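# Close a mailer box and send it down the conveyor

## Task

At the closing stop sits an unclamped mailer box on the rollers. It holds a carton, its front wall faces the arms, and its lid is hinged at the back and open, with both side flaps already folded in. Shut it: both side flaps must sit inside the side walls, the lid must lie flat on the walls, and the lid's front flap must be tucked inside the front wall far enough that its tabs catch. The carton has to finish lying flat on the box floor, and no other carton or bench item may be left inside, on top of, or leaning on the box. Then get the box to the far end of the conveyor (+y of the scene frame) so it rests against the red end stop. The green button by arm3 does this, but only if the box sits square against the closing stop. The yellow light on the sensor post goes dark only when a box at the closing stop has its lid fully down and nothing else blocks the beam. The green button by arm1 advances a box from the filling stop to the closing stop, and it also nudges forward a box sitting slightly short of the closing stop.

## Robot and tools

Setup: four identical i2rt Big YAM arms, named arm1 to arm4. Each has six joints, a right hand with three fingers and a thumb, and a wrist camera. Going along the conveyor toward +y the order is arm2, arm1, arm4, arm3. The filling stop lies between arm2 and arm1, and the closing stop between arm4 and arm3. Calibrated feet (m, scene frame, quat wxyz), each facing along its own +x:
- arm1 (0.028, 0.338, 0.964), quat (0.998, -0.001, -0.002, 0.055)
- arm2 (-0.037, -0.288, 1.017), quat (0.999, 0, -0.004, -0.048)
- arm3 (-0.068, 1.896, 0.993), quat (1.000, 0.002, -0.005, -0.022)
- arm4 (0.006, 1.245, 0.950), quat (0.996, 0.003, -0.002, 0.086)
A hand reaches roughly 1.06 m from its joint-1 axis.

Frames: everything uses one scene frame, with its origin on the floor and +z up. The hand point moves with the palm. Its axes are: +z out along straight fingers, +x across the palm away from the thumb, and +y out of the palm face. The palm face is at y = -0.062 m. A fixed camera mast juts out on the palm side and can strike things.

move takes one entry per arm you command (arm1..arm4), plus an optional cameras list. Arms you leave out get nothing new, but they keep pushing toward their old targets. Each arm's entry can hold:
- joints: a map from name to absolute target. joint1_rad..joint6_rad are in radians, with these limits:
  - j1: ±2.879, base yaw, + is counter-clockwise from above.
  - j2: 0 to 3.141, shoulder. 0 is back and level; + raises it and swings it forward.
  - j3: 0 to 3.019, elbow. 0 is folded; + opens it.
  - j4: -1.692 to 1.57, hand pitch. + tips the fingers up.
  - j5: ±1.57, sideways swing. + is to the arm's right.
  - j6: ±2.094, roll. + is clockwise seen from behind the hand.
  The hand keys (hand_index/middle/ring _mcp/_abd/_pip/_dip and hand_thumb_cmc/_axl/_mcp/_ipl) are absolute goals on a -1..1 scale between each hinge's two stops. Moving a finger hinge toward -1 curls it toward the palm. Approximate straight values: mcp 0.75, pip 0.58, dip 0.70, abd 0.00, thumb_cmc 0.71, axl 0.68, thumb_mcp 0.23, ipl 0.17. Toward -1, thumb_cmc brings the thumb round in front of the palm.
  Two further keys are settings. hand_current_limit maps -1..1 to 0..550 mA. hand_speed (-0.96..1) gives a set-point speed of (n+1)/2 × 8.5 rad/s. At the start these are 0.4 and -0.6. Hand keys you omit keep their goals. Sending a hinge its currently reported position eases a grip.
- target: an absolute hand pose [x, y, z, qw, qx, qy, qz], in metres and the scene frame, in the same form the hand line prints. The hand moves in a straight line to it, starting from hand_target. Alongside target, joints may hold only hand keys.
- speed: the top speed of that path, 0.002 to 0.5 m/s (default 0.25). Rotation is capped at twice that number in rad/s. Only valid together with target.
- min_time_s: 0.1 to 8 s. The shortest duration for that arm's joint motions.
All hand paths in one call finish together, and a path lasts 0.5 to 10 s. A single call never runs past 15 s. The controller keeps each step within 100 mm and 20° of the measured pose. Paths can bow outward, overshoot the speed near full stretch, and finish a centimetre or more off. They do not steer around obstacles or other arms. An unknown key makes the call invalid. An out-of-range value gets it refused. After a refusal or a stop, the later calls in that same reply are skipped.

wait: seconds from 0 to 10, plus an optional cameras list. The simulation keeps running while it waits. zoom_image: a camera name plus a region [x0, y0, x1, y1] in pixels of that camera's most recent image, at most 504×504. Cameras: arm1_cam_wrist to arm4_cam_wrist (616×616 fisheye), cam_behind2, cam_end, cam_over2, cam_side2, cam_station2, cam_stop2, or "all". finished_scene: scene = the current scene number. It cannot be undone, so call it only once the box is closed and delivered.

Reading results: the "move" line lists each arm that got motion, marked done or with its worst status. joint_status and hand_status come from the last accepted action:
- off_target: the joint stopped short and may still be pushing.
- time_out: the joint now holds a nearby target and keeps pushing. on_its_own lists joints still getting there, and "held at" there means target, not reading.
- not_followed, "joint command not followed", "pose unreachable": the self/arm-collision check held back the command.
hand_state has one word per motor: moving, goal, blocked (pressing on something), or overload (shut off). The *_current_ma lines are positive when a motor pushes toward -1. Joint velocities "within noise" means the arm is still. Joint torques include gravity. hand_target is the pose the held joint targets would give. An arm shown under "as last shown" was not commanded, and its lines are repeated from before. The pictures line gives the order of the images.

Cautions: arms never halt on contact and keep pressing. A hard press between two robots, including one hand gripping another's fingers, ends the scene. The collision check can react too late and does not keep hands or wrist cameras apart. Never let the box, a carton or anything else fall, get knocked out of the work area, or be hit hard. Finger motors that stay at 495 mA or more for 5 s shut down for 10 s. Long pushes or held stretches heat the joint motors: a MOTOR HOT line appears at 85 °C, and at 100 °C the arm goes limp for 30 to 60 s. To relieve a stuck push, resend the joint's reported position. Keep the box square against the closing stop before pressing arm3's green button.

Each tool is called after "Request:" as name([rows], argument=value, ...), one row to a line, values as JSON.

## Session

Request:
move(cameras=["all"])

Scene clock: 0.00 s.
Joint torques (N m): no reading
Motor temperatures (°C): arm1=[38 35 30 34 34 37] | arm2=[34 37 33 35 35 31] | arm3=[30 35 34 36 37 36] | arm4=[35 31 30 33 30 36]
Heat: arm1: hottest joint1_rad 38 °C; arm2: hottest joint2_rad 37 °C; arm3: hottest joint5_rad 37 °C; arm4: hottest joint6_rad 36 °C.
Joint velocities: within noise
arm1.joint_positions: joint1_rad=-0.028 joint2_rad=+0.527 joint3_rad=+1.338 joint4_rad=-1.204 joint5_rad=+0.017 joint6_rad=+1.039 hand_index_mcp=+0.753 hand_index_abd=+0.000 hand_index_pip=+0.577 hand_index_dip=+0.696 hand_middle_mcp=+0.753 hand_middle_abd=+0.000 hand_middle_pip=+0.577 hand_middle_dip=+0.696 hand_ring_mcp=+0.753 hand_ring_abd=+0.000 hand_ring_pip=+0.577 hand_ring_dip=+0.696 hand_thumb_cmc=+0.714 hand_thumb_axl=+0.677 hand_thumb_mcp=+0.226 hand_thumb_ipl=+0.168 hand_current_limit=+0.400 hand_speed=-0.600
arm1.joint_status: not commanded
arm1.hand_state: goal,goal,goal,goal,goal,goal,goal,goal,goal,goal,goal,goal,goal,goal,goal,goal
arm1.index_mcp_current_ma: 0
arm1.index_abd_current_ma: 0
arm1.index_pip_current_ma: 0
arm1.index_dip_current_ma: 0
arm1.middle_mcp_current_ma: 0
arm1.middle_abd_current_ma: 0
arm1.middle_pip_current_ma: 0
arm1.middle_dip_current_ma: 0
arm1.ring_mcp_current_ma: 0
arm1.ring_abd_current_ma: 0
arm1.ring_pip_current_ma: 0
arm1.ring_dip_current_ma: 0
arm1.thumb_cmc_current_ma: 0
arm1.thumb_axl_current_ma: 0
arm1.thumb_mcp_current_ma: 0
arm1.thumb_ipl_current_ma: 0
arm1.hand_goal_index_mcp: 0.754
arm1.hand_goal_index_abd: 0.000
arm1.hand_goal_index_pip: 0.576
arm1.hand_goal_index_dip: 0.696
arm1.hand_goal_middle_mcp: 0.754
arm1.hand_goal_middle_abd: 0.000
arm1.hand_goal_middle_pip: 0.576
arm1.hand_goal_middle_dip: 0.696
arm1.hand_goal_ring_mcp: 0.754
arm1.hand_goal_ring_abd: 0.000
arm1.hand_goal_ring_pip: 0.576
arm1.hand_goal_ring_dip: 0.696
arm1.hand_goal_thumb_cmc: 0.714
arm1.hand_goal_thumb_axl: 0.678
arm1.hand_goal_thumb_mcp: 0.226
arm1.hand_goal_thumb_ipl: 0.168
arm1.hand: x=+0.2607 y=+0.2706 z=+1.5488 quat_wxyz=(+0.132, +0.793, +0.247, +0.540) (m; scene frame)
arm1.hand_target: x=+0.2565 y=+0.2703 z=+1.5591 quat_wxyz=(+0.134, +0.787, +0.245, +0.550) (m; scene frame)
arm1.hand_status: not commanded
arm2.joint_positions: joint1_rad=+0.071 joint2_rad=+0.612 joint3_rad=+1.367 joint4_rad=-1.164 joint5_rad=+0.018 joint6_rad=+1.115 hand_index_mcp=+0.753 hand_index_abd=+0.000 hand_index_pip=+0.577 hand_index_dip=+0.696 hand_middle_mcp=+0.753 hand_middle_abd=+0.000 hand_middle_pip=+0.577 hand_middle_dip=+0.696 hand_ring_mcp=+0.753 hand_ring_abd=+0.000 hand_ring_pip=+0.577 hand_ring_dip=+0.696 hand_thumb_cmc=+0.714 hand_thumb_axl=+0.677 hand_thumb_mcp=+0.226 hand_thumb_ipl=+0.168 hand_current_limit=+0.400 hand_speed=-0.600
arm2.joint_status: not commanded
arm2.hand_state: goal,goal,goal,goal,goal,goal,goal,goal,goal,goal,goal,goal,goal,goal,goal,overload
arm2.index_mcp_current_ma: 0
arm2.index_abd_current_ma: 0
arm2.index_pip_current_ma: 0
arm2.index_dip_current_ma: 0
arm2.middle_mcp_current_ma: 0
arm2.middle_abd_current_ma: 0
arm2.middle_pip_current_ma: 0
arm2.middle_dip_current_ma: 0
arm2.ring_mcp_current_ma: 0
arm2.ring_abd_current_ma: 0
arm2.ring_pip_current_ma: 0
arm2.ring_dip_current_ma: 0
arm2.thumb_cmc_current_ma: 0
arm2.thumb_axl_current_ma: 0
arm2.thumb_mcp_current_ma: 0
arm2.thumb_ipl_current_ma: 0
arm2.hand_goal_index_mcp: 0.754
arm2.hand_goal_index_abd: 0.000
arm2.hand_goal_index_pip: 0.576
arm2.hand_goal_index_dip: 0.696
arm2.hand_goal_middle_mcp: 0.754
arm2.hand_goal_middle_abd: 0.000
arm2.hand_goal_middle_pip: 0.576
arm2.hand_goal_middle_dip: 0.696
arm2.hand_goal_ring_mcp: 0.754
arm2.hand_goal_ring_abd: 0.000
arm2.hand_goal_ring_pip: 0.576
arm2.hand_goal_ring_dip: 0.696
arm2.hand_goal_thumb_cmc: 0.714
arm2.hand_goal_thumb_axl: 0.678
arm2.hand_goal_thumb_mcp: 0.226
arm2.hand_goal_thumb_ipl: 0.168
arm2.hand: x=+0.2171 y=-0.3838 z=+1.6021 quat_wxyz=(+0.139, +0.815, +0.174, +0.535) (m; scene frame)
arm2.hand_target: x=+0.2134 y=-0.3837 z=+1.6145 quat_wxyz=(+0.142, +0.808, +0.172, +0.546) (m; scene frame)
arm2.hand_status: not commanded
arm3.joint_positions: joint1_rad=-0.049 joint2_rad=+0.631 joint3_rad=+1.452 joint4_rad=-1.302 joint5_rad=-0.046 joint6_rad=+1.067 hand_index_mcp=+0.753 hand_index_abd=+0.000 hand_index_pip=+0.577 hand_index_dip=+0.696 hand_middle_mcp=+0.753 hand_middle_abd=+0.000 hand_middle_pip=+0.577 hand_middle_dip=+0.696 hand_ring_mcp=+0.753 hand_ring_abd=+0.000 hand_ring_pip=+0.577 hand_ring_dip=+0.696 hand_thumb_cmc=+0.714 hand_thumb_axl=+0.677 hand_thumb_mcp=+0.226 hand_thumb_ipl=+0.168 hand_current_limit=+0.400 hand_speed=-0.600
arm3.joint_status: not commanded
arm3.hand_state: goal,goal,goal,goal,goal,goal,goal,goal,goal,goal,goal,goal,goal,goal,goal,goal
arm3.index_mcp_current_ma: 0
arm3.index_abd_current_ma: 0
arm3.index_pip_current_ma: 0
arm3.index_dip_current_ma: 0
arm3.middle_mcp_current_ma: 0
arm3.middle_abd_current_ma: 0
arm3.middle_pip_current_ma: 0
arm3.middle_dip_current_ma: 0
arm3.ring_mcp_current_ma: 0
arm3.ring_abd_current_ma: 0
arm3.ring_pip_current_ma: 0
arm3.ring_dip_current_ma: 0
arm3.thumb_cmc_current_ma: 0
arm3.thumb_axl_current_ma: 0
arm3.thumb_mcp_current_ma: 0
arm3.thumb_ipl_current_ma: 0
arm3.hand_goal_index_mcp: 0.754
arm3.hand_goal_index_abd: 0.000
arm3.hand_goal_index_pip: 0.576
arm3.hand_goal_index_dip: 0.696
arm3.hand_goal_middle_mcp: 0.754
arm3.hand_goal_middle_abd: 0.000
arm3.hand_goal_middle_pip: 0.576
arm3.hand_goal_middle_dip: 0.696
arm3.hand_goal_ring_mcp: 0.754
arm3.hand_goal_ring_abd: 0.000
arm3.hand_goal_ring_pip: 0.576
arm3.hand_goal_ring_dip: 0.696
arm3.hand_goal_thumb_cmc: 0.714
arm3.hand_goal_thumb_axl: 0.678
arm3.hand_goal_thumb_mcp: 0.226
arm3.hand_goal_thumb_ipl: 0.168
arm3.hand: x=+0.1669 y=+1.7925 z=+1.5855 quat_wxyz=(+0.133, +0.832, +0.184, +0.506) (m; scene frame)
arm3.hand_target: x=+0.1631 y=+1.7928 z=+1.5988 quat_wxyz=(+0.137, +0.824, +0.183, +0.518) (m; scene frame)
arm3.hand_status: not commanded
arm4.joint_positions: joint1_rad=+0.055 joint2_rad=+0.613 joint3_rad=+1.343 joint4_rad=-1.197 joint5_rad=+0.006 joint6_rad=+1.099 hand_index_mcp=+0.753 hand_index_abd=+0.000 hand_index_pip=+0.577 hand_index_dip=+0.696 hand_middle_mcp=+0.753 hand_middle_abd=+0.000 hand_middle_pip=+0.577 hand_middle_dip=+0.696 hand_ring_mcp=+0.753 hand_ring_abd=+0.000 hand_ring_pip=+0.577 hand_ring_dip=+0.696 hand_thumb_cmc=+0.714 hand_thumb_axl=+0.677 hand_thumb_mcp=+0.226 hand_thumb_ipl=+0.168 hand_current_limit=+0.400 hand_speed=-0.600
arm4.joint_status: not commanded
arm4.hand_state: goal,goal,goal,goal,goal,goal,goal,goal,goal,goal,goal,goal,goal,goal,goal,goal
arm4.index_mcp_current_ma: 0
arm4.index_abd_current_ma: 0
arm4.index_pip_current_ma: 0
arm4.index_dip_current_ma: 0
arm4.middle_mcp_current_ma: 0
arm4.middle_abd_current_ma: 0
arm4.middle_pip_current_ma: 0
arm4.middle_dip_current_ma: 0
arm4.ring_mcp_current_ma: 0
arm4.ring_abd_current_ma: 0
arm4.ring_pip_current_ma: 0
arm4.ring_dip_current_ma: 0
arm4.thumb_cmc_current_ma: 0
arm4.thumb_axl_current_ma: 0
arm4.thumb_mcp_current_ma: 0
arm4.thumb_ipl_current_ma: 0
arm4.hand_goal_index_mcp: 0.754
arm4.hand_goal_index_abd: 0.000
arm4.hand_goal_index_pip: 0.576
arm4.hand_goal_index_dip: 0.696
arm4.hand_goal_middle_mcp: 0.754
arm4.hand_goal_middle_abd: 0.000
arm4.hand_goal_middle_pip: 0.576
arm4.hand_goal_middle_dip: 0.696
arm4.hand_goal_ring_mcp: 0.754
arm4.hand_goal_ring_abd: 0.000
arm4.hand_goal_ring_pip: 0.576
arm4.hand_goal_ring_dip: 0.696
arm4.hand_goal_thumb_cmc: 0.714
arm4.hand_goal_thumb_axl: 0.678
arm4.hand_goal_thumb_mcp: 0.226
arm4.hand_goal_thumb_ipl: 0.168
arm4.hand: x=+0.2821 y=+1.2153 z=+1.5149 quat_wxyz=(+0.064, +0.800, +0.289, +0.522) (m; scene frame)
arm4.hand_target: x=+0.2788 y=+1.2145 z=+1.5273 quat_wxyz=(+0.066, +0.793, +0.286, +0.534) (m; scene frame)
arm4.hand_status: not commanded
pictures: arm1_cam_wrist, arm2_cam_wrist, arm3_cam_wrist, arm4_cam_wrist, cam_behind2, cam_end, cam_over2, cam_side2, cam_station2, cam_stop2

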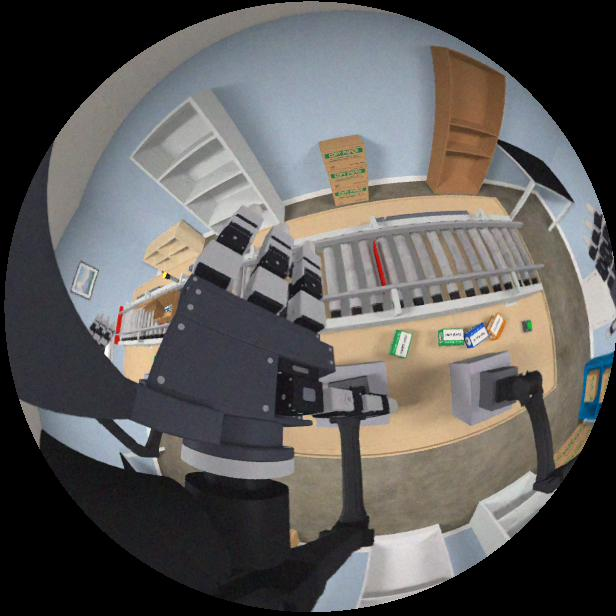

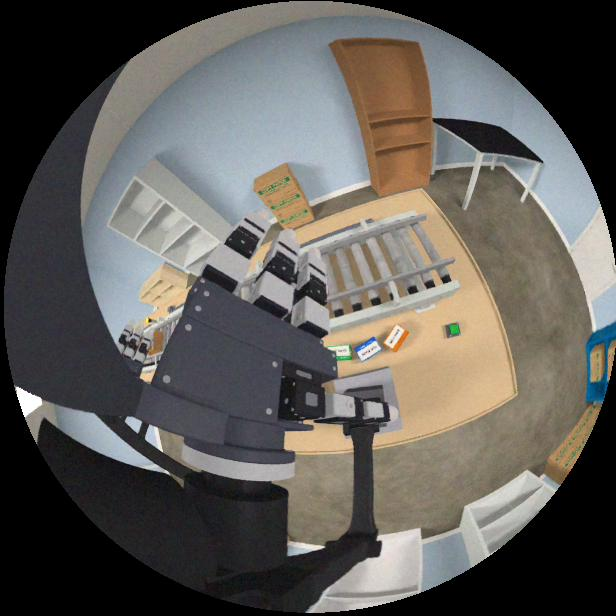

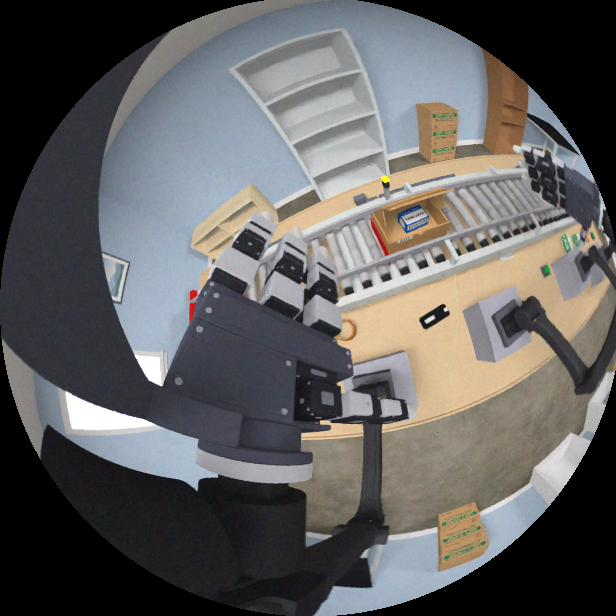

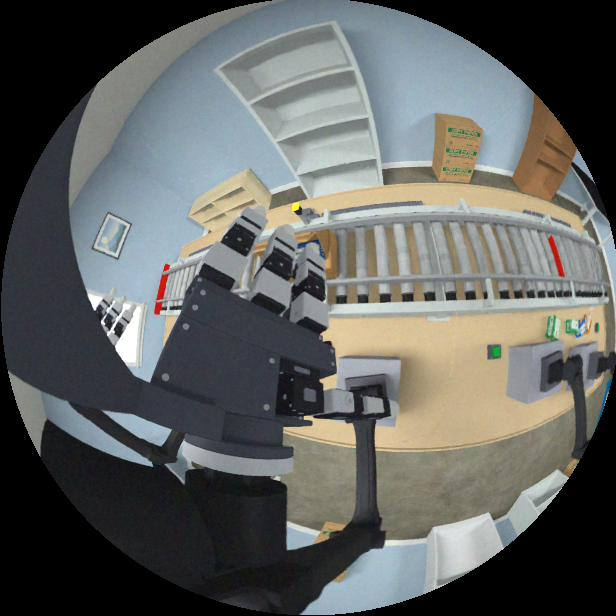

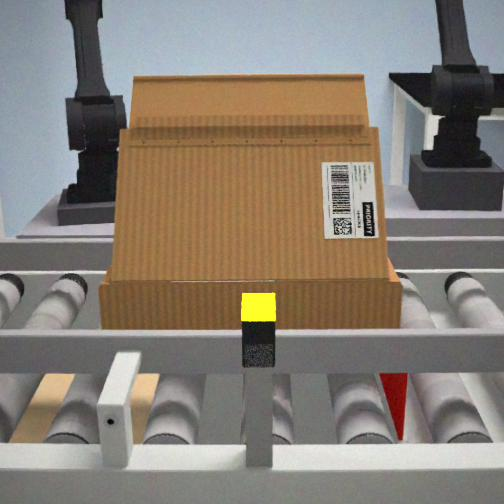

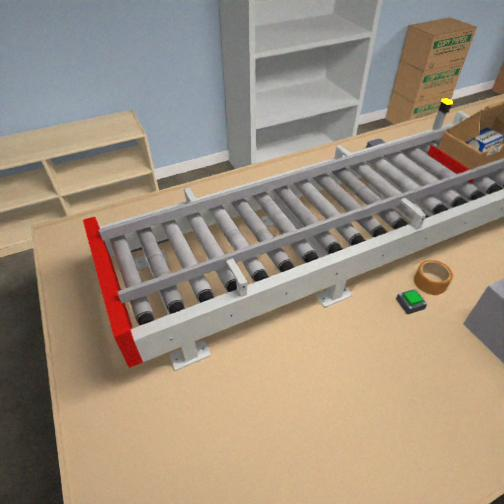

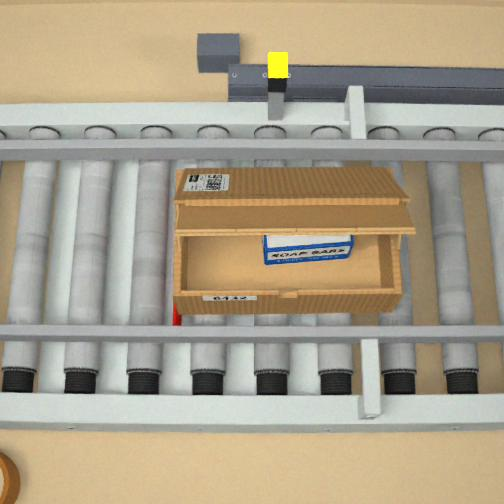

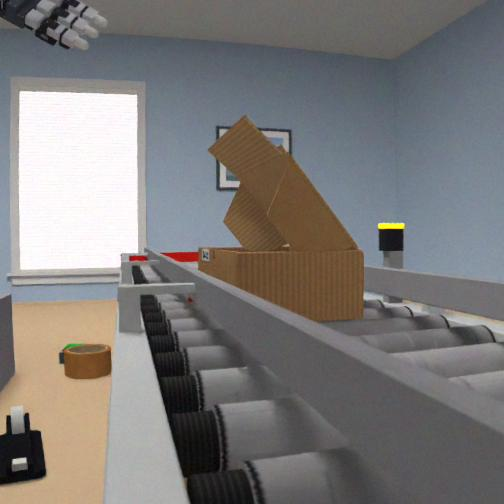

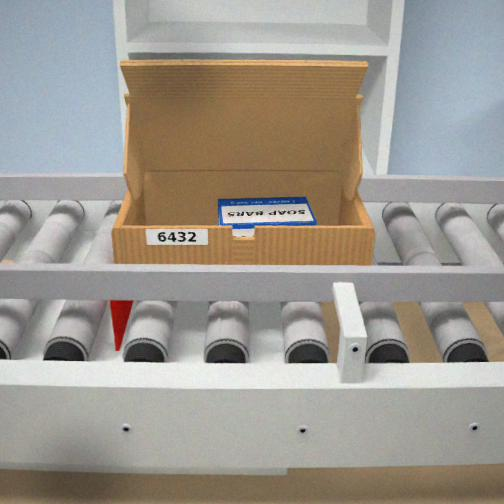

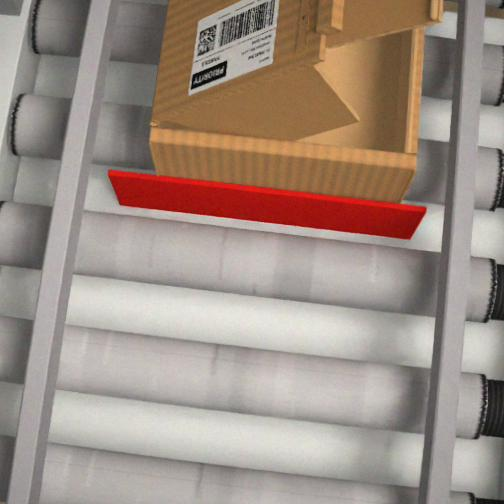

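Request:
zoom_image(camera="cam_side2", region=[180, 100, 400, 340])

Request:
zoom_image(camera="cam_over2", region=[150, 140, 430, 340])

Request:
zoom_image(camera="cam_station2", region=[100, 50, 400, 280])

Request:
zoom_image(camera="cam_stop2", region=[90, 0, 504, 260])

Request:
zoom_image(camera="arm3_cam_wrist", region=[300, 150, 600, 450])

Scaled by 2.100.

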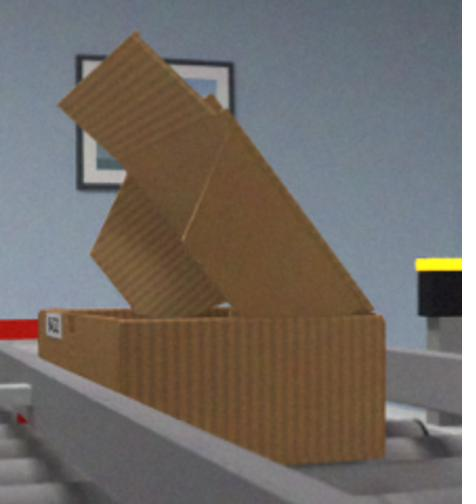

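Scaled by 1.800.

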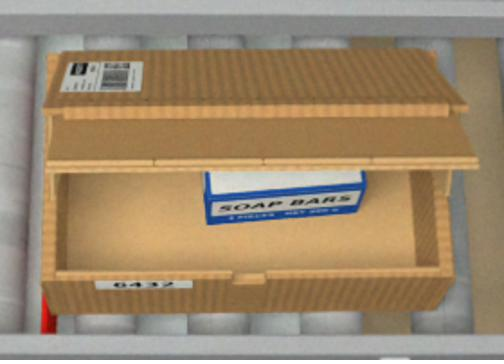

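Scaled by 1.680.

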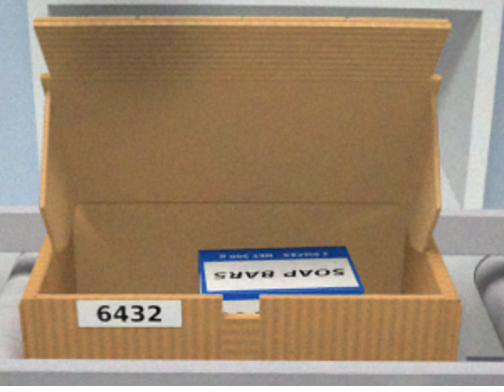

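Scaled by 1.217.

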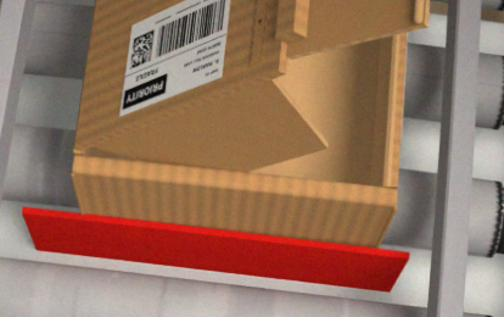

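Scaled by 1.680 from the camera's 616x616 image, which has a finer 880x880 frame.

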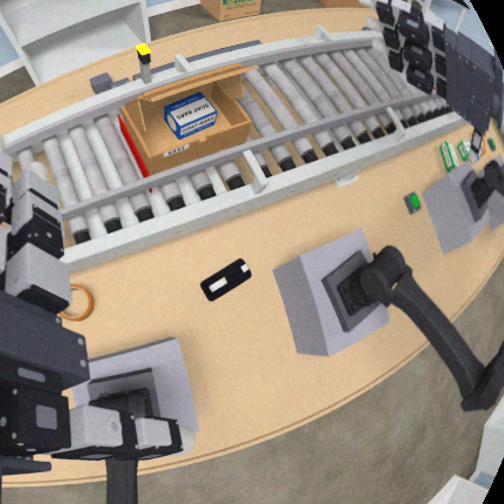

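Request:
move(arm4={"target": [0.38, 1.49, 1.42, 0.183, 0.683, 0.683, 0.183], "speed": 0.4}, cameras=["cam_side2", "cam_station2", "arm4_cam_wrist"])

Scene clock: 91.33 s.
Joint torques (N m): arm1=[0.56 3.37 11.15 2.15 0.09 -0.09] | arm2=[-0.73 -0.21 9.31 1.63 0.1 0.01] | arm3=[-0.38 3.19 8.73 1.89 0.16 -0.01] | arm4=[1.55 -6.65 12.88 0.61 0.51 -0.01]
Motor temperatures (°C): arm1=[36 34 40 34 33 35] | arm2=[33 35 41 34 34 31] | arm3=[30 34 39 36 35 33] | arm4=[33 30 42 32 30 35]
Heat: arm1: hottest joint3_rad 40 °C; arm2: hottest joint3_rad 41 °C; arm3: hottest joint3_rad 39 °C; arm4: hottest joint3_rad 42 °C.
move: arm4 off_target
Joint velocities: within noise
arm1, arm2, arm3: as last shown
arm1.joint_positions: joint1_rad=-0.028 joint2_rad=+0.527 joint3_rad=+1.338 joint4_rad=-1.204 joint5_rad=+0.017 joint6_rad=+1.039 hand_index_mcp=+0.756 hand_index_abd=+0.001 hand_index_pip=+0.577 hand_index_dip=+0.696 hand_middle_mcp=+0.756 hand_middle_abd=+0.001 hand_middle_pip=+0.577 hand_middle_dip=+0.696 hand_ring_mcp=+0.756 hand_ring_abd=+0.000 hand_ring_pip=+0.577 hand_ring_dip=+0.696 hand_thumb_cmc=+0.715 hand_thumb_axl=+0.677 hand_thumb_mcp=+0.226 hand_thumb_ipl=+0.168 hand_current_limit=+0.400 hand_speed=-0.600
arm2.joint_positions: joint1_rad=+0.071 joint2_rad=+0.612 joint3_rad=+1.367 joint4_rad=-1.164 joint5_rad=+0.018 joint6_rad=+1.115 hand_index_mcp=+0.755 hand_index_abd=+0.001 hand_index_pip=+0.577 hand_index_dip=+0.696 hand_middle_mcp=+0.755 hand_middle_abd=+0.001 hand_middle_pip=+0.577 hand_middle_dip=+0.696 hand_ring_mcp=+0.755 hand_ring_abd=+0.001 hand_ring_pip=+0.577 hand_ring_dip=+0.696 hand_thumb_cmc=+0.715 hand_thumb_axl=+0.677 hand_thumb_mcp=+0.226 hand_thumb_ipl=+0.168 hand_current_limit=+0.400 hand_speed=-0.600
arm3.joint_positions: joint1_rad=-0.049 joint2_rad=+0.631 joint3_rad=+1.452 joint4_rad=-1.302 joint5_rad=-0.046 joint6_rad=+1.067 hand_index_mcp=+0.755 hand_index_abd=+0.001 hand_index_pip=+0.577 hand_index_dip=+0.696 hand_middle_mcp=+0.755 hand_middle_abd=+0.001 hand_middle_pip=+0.577 hand_middle_dip=+0.696 hand_ring_mcp=+0.755 hand_ring_abd=+0.001 hand_ring_pip=+0.577 hand_ring_dip=+0.696 hand_thumb_cmc=+0.715 hand_thumb_axl=+0.677 hand_thumb_mcp=+0.226 hand_thumb_ipl=+0.168 hand_current_limit=+0.400 hand_speed=-0.600
arm4.joint_positions: joint1_rad=+0.726 joint2_rad=+1.238 joint3_rad=+1.536 joint4_rad=-1.578 joint5_rad=+0.404 joint6_rad=+0.847 hand_index_mcp=+0.756 hand_index_abd=+0.001 hand_index_pip=+0.577 hand_index_dip=+0.696 hand_middle_mcp=+0.756 hand_middle_abd=+0.001 hand_middle_pip=+0.577 hand_middle_dip=+0.696 hand_ring_mcp=+0.756 hand_ring_abd=+0.001 hand_ring_pip=+0.577 hand_ring_dip=+0.696 hand_thumb_cmc=+0.716 hand_thumb_axl=+0.677 hand_thumb_mcp=+0.224 hand_thumb_ipl=+0.168 hand_current_limit=+0.400 hand_speed=-0.600
arm4.joint_status: not commanded
arm4.hand_state: goal,goal,goal,goal,goal,goal,goal,goal,goal,goal,goal,goal,goal,goal,goal,goal
arm4.index_mcp_current_ma: 2
arm4.index_abd_current_ma: 0
arm4.index_pip_current_ma: 0
arm4.index_dip_current_ma: 0
arm4.middle_mcp_current_ma: 2
arm4.middle_abd_current_ma: 0
arm4.middle_pip_current_ma: 0
arm4.middle_dip_current_ma: 0
arm4.ring_mcp_current_ma: 2
arm4.ring_abd_current_ma: 0
arm4.ring_pip_current_ma: 0
arm4.ring_dip_current_ma: 0
arm4.thumb_cmc_current_ma: 2
arm4.thumb_axl_current_ma: 0
arm4.thumb_mcp_current_ma: -2
arm4.thumb_ipl_current_ma: 0
arm4.hand_goal_index_mcp: 0.754
arm4.hand_goal_index_abd: 0.000
arm4.hand_goal_index_pip: 0.576
arm4.hand_goal_index_dip: 0.696
arm4.hand_goal_middle_mcp: 0.754
arm4.hand_goal_middle_abd: 0.000
arm4.hand_goal_middle_pip: 0.576
arm4.hand_goal_middle_dip: 0.696
arm4.hand_goal_ring_mcp: 0.754
arm4.hand_goal_ring_abd: 0.000
arm4.hand_goal_ring_pip: 0.576
arm4.hand_goal_ring_dip: 0.696
arm4.hand_goal_thumb_cmc: 0.714
arm4.hand_goal_thumb_axl: 0.678
arm4.hand_goal_thumb_mcp: 0.226
arm4.hand_goal_thumb_ipl: 0.168
arm4.hand: x=+0.3786 y=+1.4850 z=+1.3931 quat_wxyz=(+0.184, +0.689, +0.682, +0.162) (m; scene frame)
arm4.hand_target: x=+0.3791 y=+1.4890 z=+1.4194 quat_wxyz=(+0.183, +0.683, +0.683, +0.183) (m; scene frame)
arm4.hand_status: off_target (0.027 m and 2.5 deg from the pose sent, 0.307 m and 63.4 deg at the start)
pictures: arm4_cam_wrist, cam_side2, cam_station2
camera_calibration:
arm4_cam_wrist: T_world_to_cam=[[0.567549, -0.759175, 0.318655, 0.499283], [-0.798417, -0.412974, 0.438158, 0.256655], [-0.201043, -0.503096, -0.840521, 2.11479], [0, 0, 0, 1]] pos_world=[0.346714, 1.54898, 1.50597]

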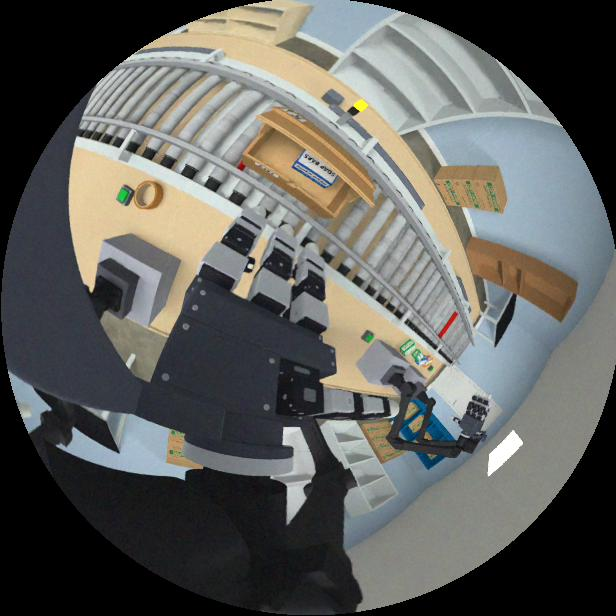

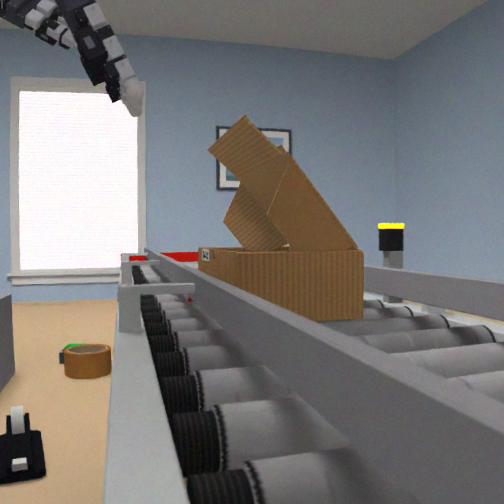

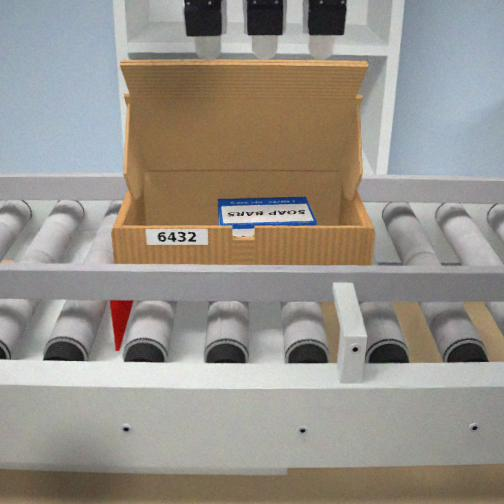

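Request:
move(arm4={"target": [0.51, 1.49, 1.385, 0.183, 0.683, 0.683, 0.183], "speed": 0.2}, cameras=["cam_side2", "cam_station2", "cam_over2"])

Scene clock: 104.20 s.
Joint torques (N m): arm1=[0.62 3.19 11.14 2.14 0.08 -0.09] | arm2=[-0.79 -0.21 9.32 1.63 0.1 0.02] | arm3=[-0.32 3.19 8.72 1.88 0.16 -0.01] | arm4=[0.91 -9.47 13.38 1.73 0.23 0]
Motor temperatures (°C): arm1=[36 34 41 34 33 34] | arm2=[33 35 41 34 34 31] | arm3=[30 34 39 35 35 33] | arm4=[33 31 44 32 30 35]
Heat: arm1: hottest joint3_rad 41 °C; arm2: hottest joint3_rad 41 °C; arm3: hottest joint3_rad 39 °C; arm4: hottest joint3_rad 44 °C.
move: arm4 off_target
Joint velocities: within noise
arm1, arm2, arm3: as last shown
arm4.joint_positions: joint1_rad=+0.501 joint2_rad=+1.421 joint3_rad=+1.611 joint4_rad=-1.409 joint5_rad=+0.323 joint6_rad=+0.615 hand_index_mcp=+0.756 hand_index_abd=+0.001 hand_index_pip=+0.577 hand_index_dip=+0.696 hand_middle_mcp=+0.756 hand_middle_abd=+0.001 hand_middle_pip=+0.577 hand_middle_dip=+0.696 hand_ring_mcp=+0.756 hand_ring_abd=+0.001 hand_ring_pip=+0.577 hand_ring_dip=+0.696 hand_thumb_cmc=+0.716 hand_thumb_axl=+0.677 hand_thumb_mcp=+0.224 hand_thumb_ipl=+0.168 hand_current_limit=+0.400 hand_speed=-0.600
arm4.joint_status: not commanded
arm4.hand_state: goal,goal,goal,goal,goal,goal,goal,goal,goal,goal,goal,goal,goal,goal,goal,goal
arm4.index_mcp_current_ma: 2
arm4.index_abd_current_ma: 0
arm4.index_pip_current_ma: 0
arm4.index_dip_current_ma: 0
arm4.middle_mcp_current_ma: 2
arm4.middle_abd_current_ma: 0
arm4.middle_pip_current_ma: 0
arm4.middle_dip_current_ma: 0
arm4.ring_mcp_current_ma: 2
arm4.ring_abd_current_ma: 0
arm4.ring_pip_current_ma: 0
arm4.ring_dip_current_ma: 0
arm4.thumb_cmc_current_ma: 2
arm4.thumb_axl_current_ma: 0
arm4.thumb_mcp_current_ma: -2
arm4.thumb_ipl_current_ma: 0
arm4.hand_goal_index_mcp: 0.754
arm4.hand_goal_index_abd: 0.000
arm4.hand_goal_index_pip: 0.576
arm4.hand_goal_index_dip: 0.696
arm4.hand_goal_middle_mcp: 0.754
arm4.hand_goal_middle_abd: 0.000
arm4.hand_goal_middle_pip: 0.576
arm4.hand_goal_middle_dip: 0.696
arm4.hand_goal_ring_mcp: 0.754
arm4.hand_goal_ring_abd: 0.000
arm4.hand_goal_ring_pip: 0.576
arm4.hand_goal_ring_dip: 0.696
arm4.hand_goal_thumb_cmc: 0.714
arm4.hand_goal_thumb_axl: 0.678
arm4.hand_goal_thumb_mcp: 0.226
arm4.hand_goal_thumb_ipl: 0.168
arm4.hand: x=+0.4979 y=+1.4822 z=+1.3558 quat_wxyz=(+0.180, +0.688, +0.687, +0.152) (m; scene frame)
arm4.hand_target: x=+0.5082 y=+1.4888 z=+1.3849 quat_wxyz=(+0.184, +0.683, +0.683, +0.183) (m; scene frame)
arm4.hand_status: off_target (0.033 m and 3.7 deg from the pose sent, 0.132 m and 2.4 deg at the start)
pictures: cam_over2, cam_side2, cam_station2

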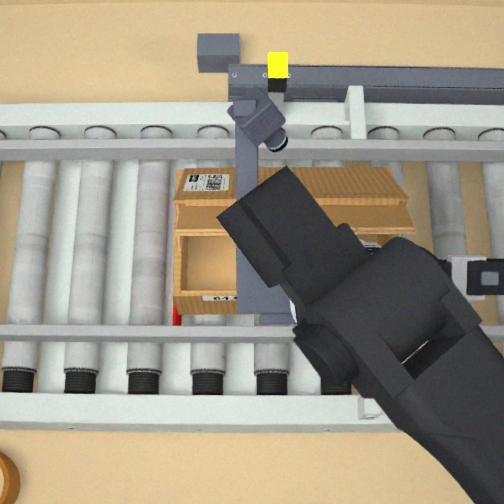

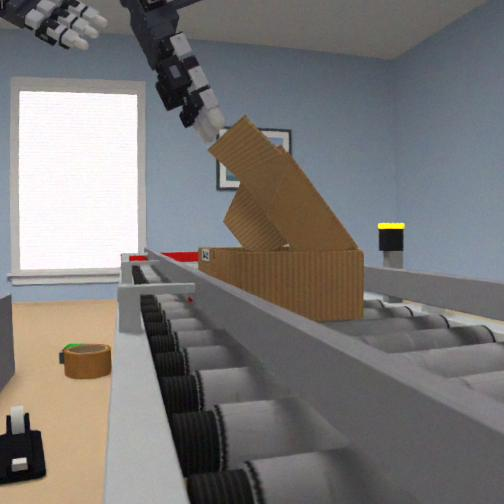

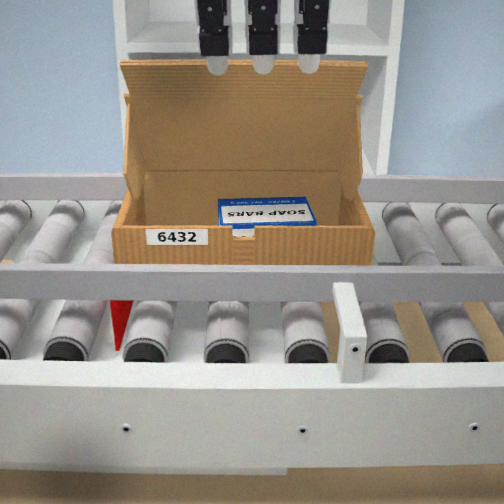

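Request:
move(arm4={"target": [0.51, 1.49, 1.435, 0.183, 0.683, 0.683, 0.183], "speed": 0.2})

Request:
move(arm4={"target": [0.565, 1.49, 1.435, 0.183, 0.683, 0.683, 0.183], "speed": 0.2}, cameras=["cam_side2", "cam_station2"])

Scene clock: 110.50 s.
Joint torques (N m): arm1=[0.5 3.31 11.15 2.15 0.08 -0.09] | arm2=[-0.85 -0.26 9.33 1.66 0.11 0.01] | arm3=[-0.38 3.14 8.72 1.89 0.16 -0.01] | arm4=[0.91 -9.88 12.9 0.81 0.24 0.02]
Motor temperatures (°C): arm1=[36 34 41 34 33 34] | arm2=[33 35 41 34 34 31] | arm3=[30 34 39 35 35 33] | arm4=[33 31 44 32 30 34]
Heat: arm1: hottest joint3_rad 41 °C; arm2: hottest joint3_rad 41 °C; arm3: hottest joint3_rad 39 °C; arm4: hottest joint3_rad 44 °C.
move: arm4 off_target
Joint velocities: within noise
arm1, arm2, arm3: as last shown
arm4.joint_positions: joint1_rad=+0.501 joint2_rad=+1.467 joint3_rad=+1.799 joint4_rad=-1.520 joint5_rad=+0.322 joint6_rad=+0.612 hand_index_mcp=+0.756 hand_index_abd=+0.001 hand_index_pip=+0.577 hand_index_dip=+0.696 hand_middle_mcp=+0.756 hand_middle_abd=+0.001 hand_middle_pip=+0.577 hand_middle_dip=+0.696 hand_ring_mcp=+0.756 hand_ring_abd=+0.001 hand_ring_pip=+0.577 hand_ring_dip=+0.696 hand_thumb_cmc=+0.716 hand_thumb_axl=+0.677 hand_thumb_mcp=+0.224 hand_thumb_ipl=+0.168 hand_current_limit=+0.400 hand_speed=-0.600
arm4.joint_status: not commanded
arm4.hand_state: goal,goal,goal,goal,goal,goal,goal,goal,goal,goal,goal,goal,goal,goal,goal,goal
arm4.index_mcp_current_ma: 2
arm4.index_abd_current_ma: 0
arm4.index_pip_current_ma: 0
arm4.index_dip_current_ma: 0
arm4.middle_mcp_current_ma: 2
arm4.middle_abd_current_ma: 0
arm4.middle_pip_current_ma: 0
arm4.middle_dip_current_ma: 0
arm4.ring_mcp_current_ma: 2
arm4.ring_abd_current_ma: 0
arm4.ring_pip_current_ma: 0
arm4.ring_dip_current_ma: 0
arm4.thumb_cmc_current_ma: 2
arm4.thumb_axl_current_ma: 0
arm4.thumb_mcp_current_ma: -2
arm4.thumb_ipl_current_ma: 0
arm4.hand_goal_index_mcp: 0.754
arm4.hand_goal_index_abd: 0.000
arm4.hand_goal_index_pip: 0.576
arm4.hand_goal_index_dip: 0.696
arm4.hand_goal_middle_mcp: 0.754
arm4.hand_goal_middle_abd: 0.000
arm4.hand_goal_middle_pip: 0.576
arm4.hand_goal_middle_dip: 0.696
arm4.hand_goal_ring_mcp: 0.754
arm4.hand_goal_ring_abd: 0.000
arm4.hand_goal_ring_pip: 0.576
arm4.hand_goal_ring_dip: 0.696
arm4.hand_goal_thumb_cmc: 0.714
arm4.hand_goal_thumb_axl: 0.678
arm4.hand_goal_thumb_mcp: 0.226
arm4.hand_goal_thumb_ipl: 0.168
arm4.hand: x=+0.5050 y=+1.4881 z=+1.4116 quat_wxyz=(+0.181, +0.686, +0.684, +0.167) (m; scene frame)
arm4.hand_target: x=+0.5090 y=+1.4893 z=+1.4346 quat_wxyz=(+0.183, +0.683, +0.683, +0.184) (m; scene frame)
arm4.hand_status: off_target (0.024 m and 1.9 deg from the pose sent, 0.081 m and 3.7 deg at the start)
pictures: none

Scene clock: 111.90 s.
Joint torques (N m): arm1=[0.62 3.31 11.14 2.17 0.09 -0.09] | arm2=[-0.79 -0.09 9.33 1.63 0.1 0.01] | arm3=[-0.32 3.19 8.73 1.89 0.16 -0.01] | arm4=[1.03 -11.75 13.05 0.98 0.2 -0.01]
Motor temperatures (°C): arm1=[36 34 41 34 33 34] | arm2=[33 35 41 34 34 31] | arm3=[30 34 39 35 35 33] | arm4=[33 31 45 32 30 34]
Heat: arm1: hottest joint3_rad 41 °C; arm2: hottest joint3_rad 41 °C; arm3: hottest joint3_rad 39 °C; arm4: hottest joint3_rad 45 °C.
move: arm4 off_target
Joint velocities: within noise
arm1, arm2, arm3: as last shown
arm4.joint_positions: joint1_rad=+0.429 joint2_rad=+1.585 joint3_rad=+1.932 joint4_rad=-1.520 joint5_rad=+0.293 joint6_rad=+0.547 hand_index_mcp=+0.756 hand_index_abd=+0.001 hand_index_pip=+0.577 hand_index_dip=+0.696 hand_middle_mcp=+0.756 hand_middle_abd=+0.001 hand_middle_pip=+0.577 hand_middle_dip=+0.696 hand_ring_mcp=+0.756 hand_ring_abd=+0.001 hand_ring_pip=+0.577 hand_ring_dip=+0.696 hand_thumb_cmc=+0.716 hand_thumb_axl=+0.677 hand_thumb_mcp=+0.224 hand_thumb_ipl=+0.168 hand_current_limit=+0.400 hand_speed=-0.600
arm4.joint_status: not commanded
arm4.hand_state: goal,goal,goal,goal,goal,goal,goal,goal,goal,goal,goal,goal,goal,goal,goal,goal
arm4.index_mcp_current_ma: 2
arm4.index_abd_current_ma: 0
arm4.index_pip_current_ma: 0
arm4.index_dip_current_ma: 0
arm4.middle_mcp_current_ma: 2
arm4.middle_abd_current_ma: 0
arm4.middle_pip_current_ma: 0
arm4.middle_dip_current_ma: 0
arm4.ring_mcp_current_ma: 2
arm4.ring_abd_current_ma: 0
arm4.ring_pip_current_ma: 0
arm4.ring_dip_current_ma: 0
arm4.thumb_cmc_current_ma: 2
arm4.thumb_axl_current_ma: 0
arm4.thumb_mcp_current_ma: -2
arm4.thumb_ipl_current_ma: 0
arm4.hand_goal_index_mcp: 0.754
arm4.hand_goal_index_abd: 0.000
arm4.hand_goal_index_pip: 0.576
arm4.hand_goal_index_dip: 0.696
arm4.hand_goal_middle_mcp: 0.754
arm4.hand_goal_middle_abd: 0.000
arm4.hand_goal_middle_pip: 0.576
arm4.hand_goal_middle_dip: 0.696
arm4.hand_goal_ring_mcp: 0.754
arm4.hand_goal_ring_abd: 0.000
arm4.hand_goal_ring_pip: 0.576
arm4.hand_goal_ring_dip: 0.696
arm4.hand_goal_thumb_cmc: 0.714
arm4.hand_goal_thumb_axl: 0.678
arm4.hand_goal_thumb_mcp: 0.226
arm4.hand_goal_thumb_ipl: 0.168
arm4.hand: x=+0.5595 y=+1.4870 z=+1.4106 quat_wxyz=(+0.180, +0.688, +0.684, +0.164) (m; scene frame)
arm4.hand_target: x=+0.5639 y=+1.4894 z=+1.4344 quat_wxyz=(+0.183, +0.683, +0.683, +0.183) (m; scene frame)
arm4.hand_status: off_target (0.025 m and 2.2 deg from the pose sent, 0.064 m and 1.9 deg at the start)
pictures: cam_side2, cam_station2

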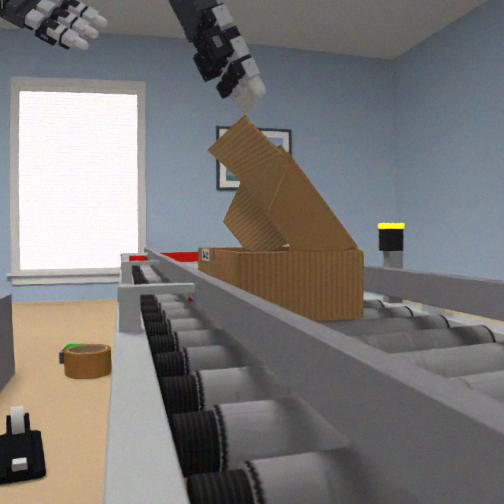

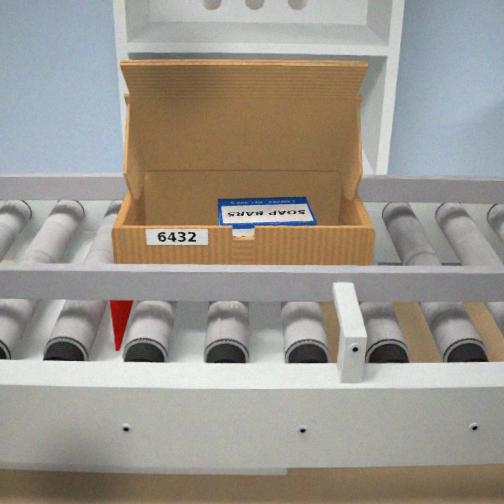

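Request:
move(arm4={"target": [0.56, 1.49, 1.35, 0.183, 0.683, 0.683, 0.183], "speed": 0.1}, cameras=["cam_side2", "cam_station2"])

Scene clock: 118.73 s.
Joint torques (N m): arm1=[0.56 3.37 11.12 2.13 0.09 -0.09] | arm2=[-0.85 -0.21 9.32 1.65 0.1 0.02] | arm3=[-0.32 3.25 8.72 1.89 0.16 -0.01] | arm4=[1.44 -12.63 8.12 2 0.24 0.05]
Motor temperatures (°C): arm1=[36 34 41 34 33 34] | arm2=[33 35 41 34 34 31] | arm3=[30 34 39 35 35 32] | arm4=[33 32 46 32 30 34]
Heat: arm1: hottest joint3_rad 41 °C; arm2: hottest joint3_rad 41 °C; arm3: hottest joint3_rad 39 °C; arm4: hottest joint3_rad 46 °C.
move: arm4 done
Joint velocities: within noise
arm1, arm2, arm3: as last shown
arm4.joint_positions: joint1_rad=+0.429 joint2_rad=+1.528 joint3_rad=+1.692 joint4_rad=-1.308 joint5_rad=+0.293 joint6_rad=+0.547 hand_index_mcp=+0.756 hand_index_abd=+0.001 hand_index_pip=+0.577 hand_index_dip=+0.696 hand_middle_mcp=+0.756 hand_middle_abd=+0.001 hand_middle_pip=+0.577 hand_middle_dip=+0.696 hand_ring_mcp=+0.756 hand_ring_abd=+0.001 hand_ring_pip=+0.577 hand_ring_dip=+0.696 hand_thumb_cmc=+0.716 hand_thumb_axl=+0.677 hand_thumb_mcp=+0.224 hand_thumb_ipl=+0.168 hand_current_limit=+0.400 hand_speed=-0.600
arm4.joint_status: not commanded
arm4.hand_state: goal,goal,goal,goal,goal,goal,goal,goal,goal,goal,goal,goal,goal,goal,goal,goal
arm4.index_mcp_current_ma: 2
arm4.index_abd_current_ma: 0
arm4.index_pip_current_ma: 0
arm4.index_dip_current_ma: 0
arm4.middle_mcp_current_ma: 2
arm4.middle_abd_current_ma: 0
arm4.middle_pip_current_ma: 0
arm4.middle_dip_current_ma: 0
arm4.ring_mcp_current_ma: 2
arm4.ring_abd_current_ma: 0
arm4.ring_pip_current_ma: 0
arm4.ring_dip_current_ma: 0
arm4.thumb_cmc_current_ma: 2
arm4.thumb_axl_current_ma: 0
arm4.thumb_mcp_current_ma: -2
arm4.thumb_ipl_current_ma: 0
arm4.hand_goal_index_mcp: 0.754
arm4.hand_goal_index_abd: 0.000
arm4.hand_goal_index_pip: 0.576
arm4.hand_goal_index_dip: 0.696
arm4.hand_goal_middle_mcp: 0.754
arm4.hand_goal_middle_abd: 0.000
arm4.hand_goal_middle_pip: 0.576
arm4.hand_goal_middle_dip: 0.696
arm4.hand_goal_ring_mcp: 0.754
arm4.hand_goal_ring_abd: 0.000
arm4.hand_goal_ring_pip: 0.576
arm4.hand_goal_ring_dip: 0.696
arm4.hand_goal_thumb_cmc: 0.714
arm4.hand_goal_thumb_axl: 0.678
arm4.hand_goal_thumb_mcp: 0.226
arm4.hand_goal_thumb_ipl: 0.168
arm4.hand: x=+0.5606 y=+1.4880 z=+1.3508 quat_wxyz=(+0.182, +0.688, +0.680, +0.178) (m; scene frame)
arm4.hand_target: x=+0.5600 y=+1.4900 z=+1.3500 quat_wxyz=(+0.183, +0.683, +0.683, +0.183) (m; scene frame)
arm4.hand_status: done (0.002 m and 0.8 deg from the pose sent, 0.061 m and 2.2 deg at the start)
pictures: cam_side2, cam_station2

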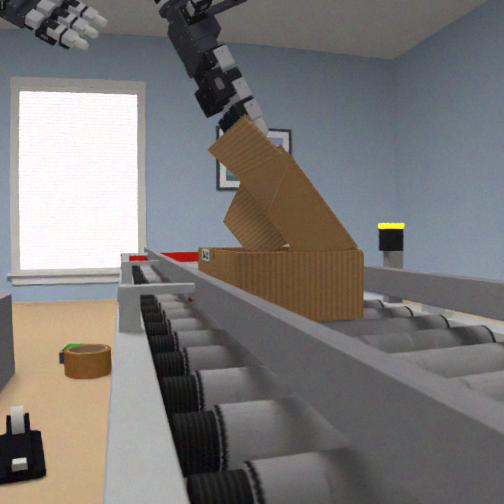

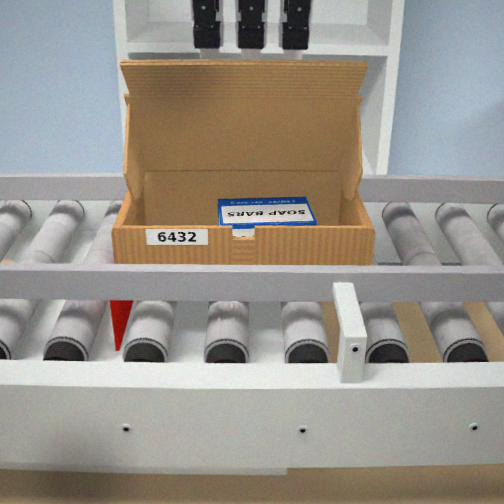

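Request:
move(arm4={"target": [0.55, 1.49, 1.32, 0.183, 0.683, 0.683, 0.183], "speed": 0.1}, cameras=["cam_side2", "cam_station2"])

Scene clock: 122.67 s.
Joint torques (N m): arm1=[0.62 3.19 11.12 2.14 0.09 -0.09] | arm2=[-0.91 -0.26 9.31 1.66 0.1 0.02] | arm3=[-0.32 3.19 8.72 1.89 0.16 -0.01] | arm4=[1.96 -12.34 8.05 1.98 0.35 0.15]
Motor temperatures (°C): arm1=[36 34 41 34 33 34] | arm2=[33 35 42 34 34 31] | arm3=[30 34 39 35 35 32] | arm4=[33 32 46 32 30 34]
Heat: arm1: hottest joint3_rad 41 °C; arm2: hottest joint3_rad 42 °C; arm3: hottest joint3_rad 39 °C; arm4: hottest joint3_rad 46 °C.
move: arm4 done
Joint velocities: within noise
arm1, arm2, arm3: as last shown
arm4.joint_positions: joint1_rad=+0.434 joint2_rad=+1.497 joint3_rad=+1.581 joint4_rad=-1.228 joint5_rad=+0.295 joint6_rad=+0.547 hand_index_mcp=+0.755 hand_index_abd=+0.001 hand_index_pip=+0.576 hand_index_dip=+0.696 hand_middle_mcp=+0.756 hand_middle_abd=+0.001 hand_middle_pip=+0.577 hand_middle_dip=+0.696 hand_ring_mcp=+0.756 hand_ring_abd=+0.001 hand_ring_pip=+0.577 hand_ring_dip=+0.696 hand_thumb_cmc=+0.716 hand_thumb_axl=+0.677 hand_thumb_mcp=+0.224 hand_thumb_ipl=+0.168 hand_current_limit=+0.400 hand_speed=-0.600
arm4.joint_status: not commanded
arm4.hand_state: goal,goal,goal,goal,goal,goal,goal,goal,goal,goal,goal,goal,goal,goal,goal,goal
arm4.index_mcp_current_ma: 0
arm4.index_abd_current_ma: 0
arm4.index_pip_current_ma: 0
arm4.index_dip_current_ma: 0
arm4.middle_mcp_current_ma: 2
arm4.middle_abd_current_ma: 0
arm4.middle_pip_current_ma: 0
arm4.middle_dip_current_ma: 0
arm4.ring_mcp_current_ma: 2
arm4.ring_abd_current_ma: 0
arm4.ring_pip_current_ma: 0
arm4.ring_dip_current_ma: 0
arm4.thumb_cmc_current_ma: 2
arm4.thumb_axl_current_ma: 0
arm4.thumb_mcp_current_ma: -2
arm4.thumb_ipl_current_ma: 0
arm4.hand_goal_index_mcp: 0.754
arm4.hand_goal_index_abd: 0.000
arm4.hand_goal_index_pip: 0.576
arm4.hand_goal_index_dip: 0.696
arm4.hand_goal_middle_mcp: 0.754
arm4.hand_goal_middle_abd: 0.000
arm4.hand_goal_middle_pip: 0.576
arm4.hand_goal_middle_dip: 0.696
arm4.hand_goal_ring_mcp: 0.754
arm4.hand_goal_ring_abd: 0.000
arm4.hand_goal_ring_pip: 0.576
arm4.hand_goal_ring_dip: 0.696
arm4.hand_goal_thumb_cmc: 0.714
arm4.hand_goal_thumb_axl: 0.678
arm4.hand_goal_thumb_mcp: 0.226
arm4.hand_goal_thumb_ipl: 0.168
arm4.hand: x=+0.5529 y=+1.4860 z=+1.3224 quat_wxyz=(+0.183, +0.686, +0.681, +0.179) (m; scene frame)
arm4.hand_target: x=+0.5499 y=+1.4901 z=+1.3200 quat_wxyz=(+0.183, +0.683, +0.683, +0.183) (m; scene frame)
arm4.hand_status: done (0.005 m and 0.6 deg from the pose sent, 0.033 m and 0.8 deg at the start)
pictures: cam_side2, cam_station2

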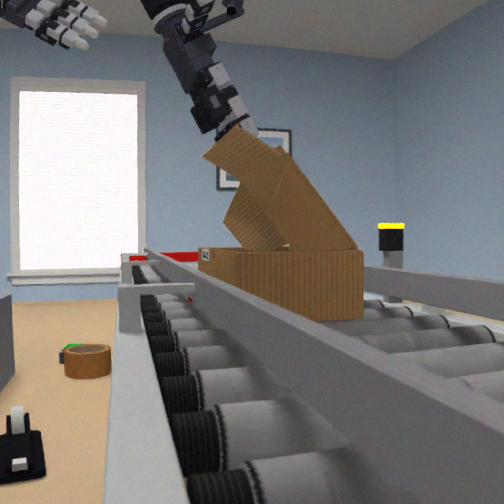

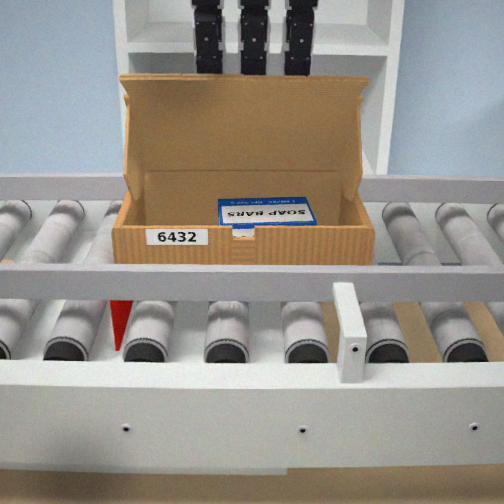

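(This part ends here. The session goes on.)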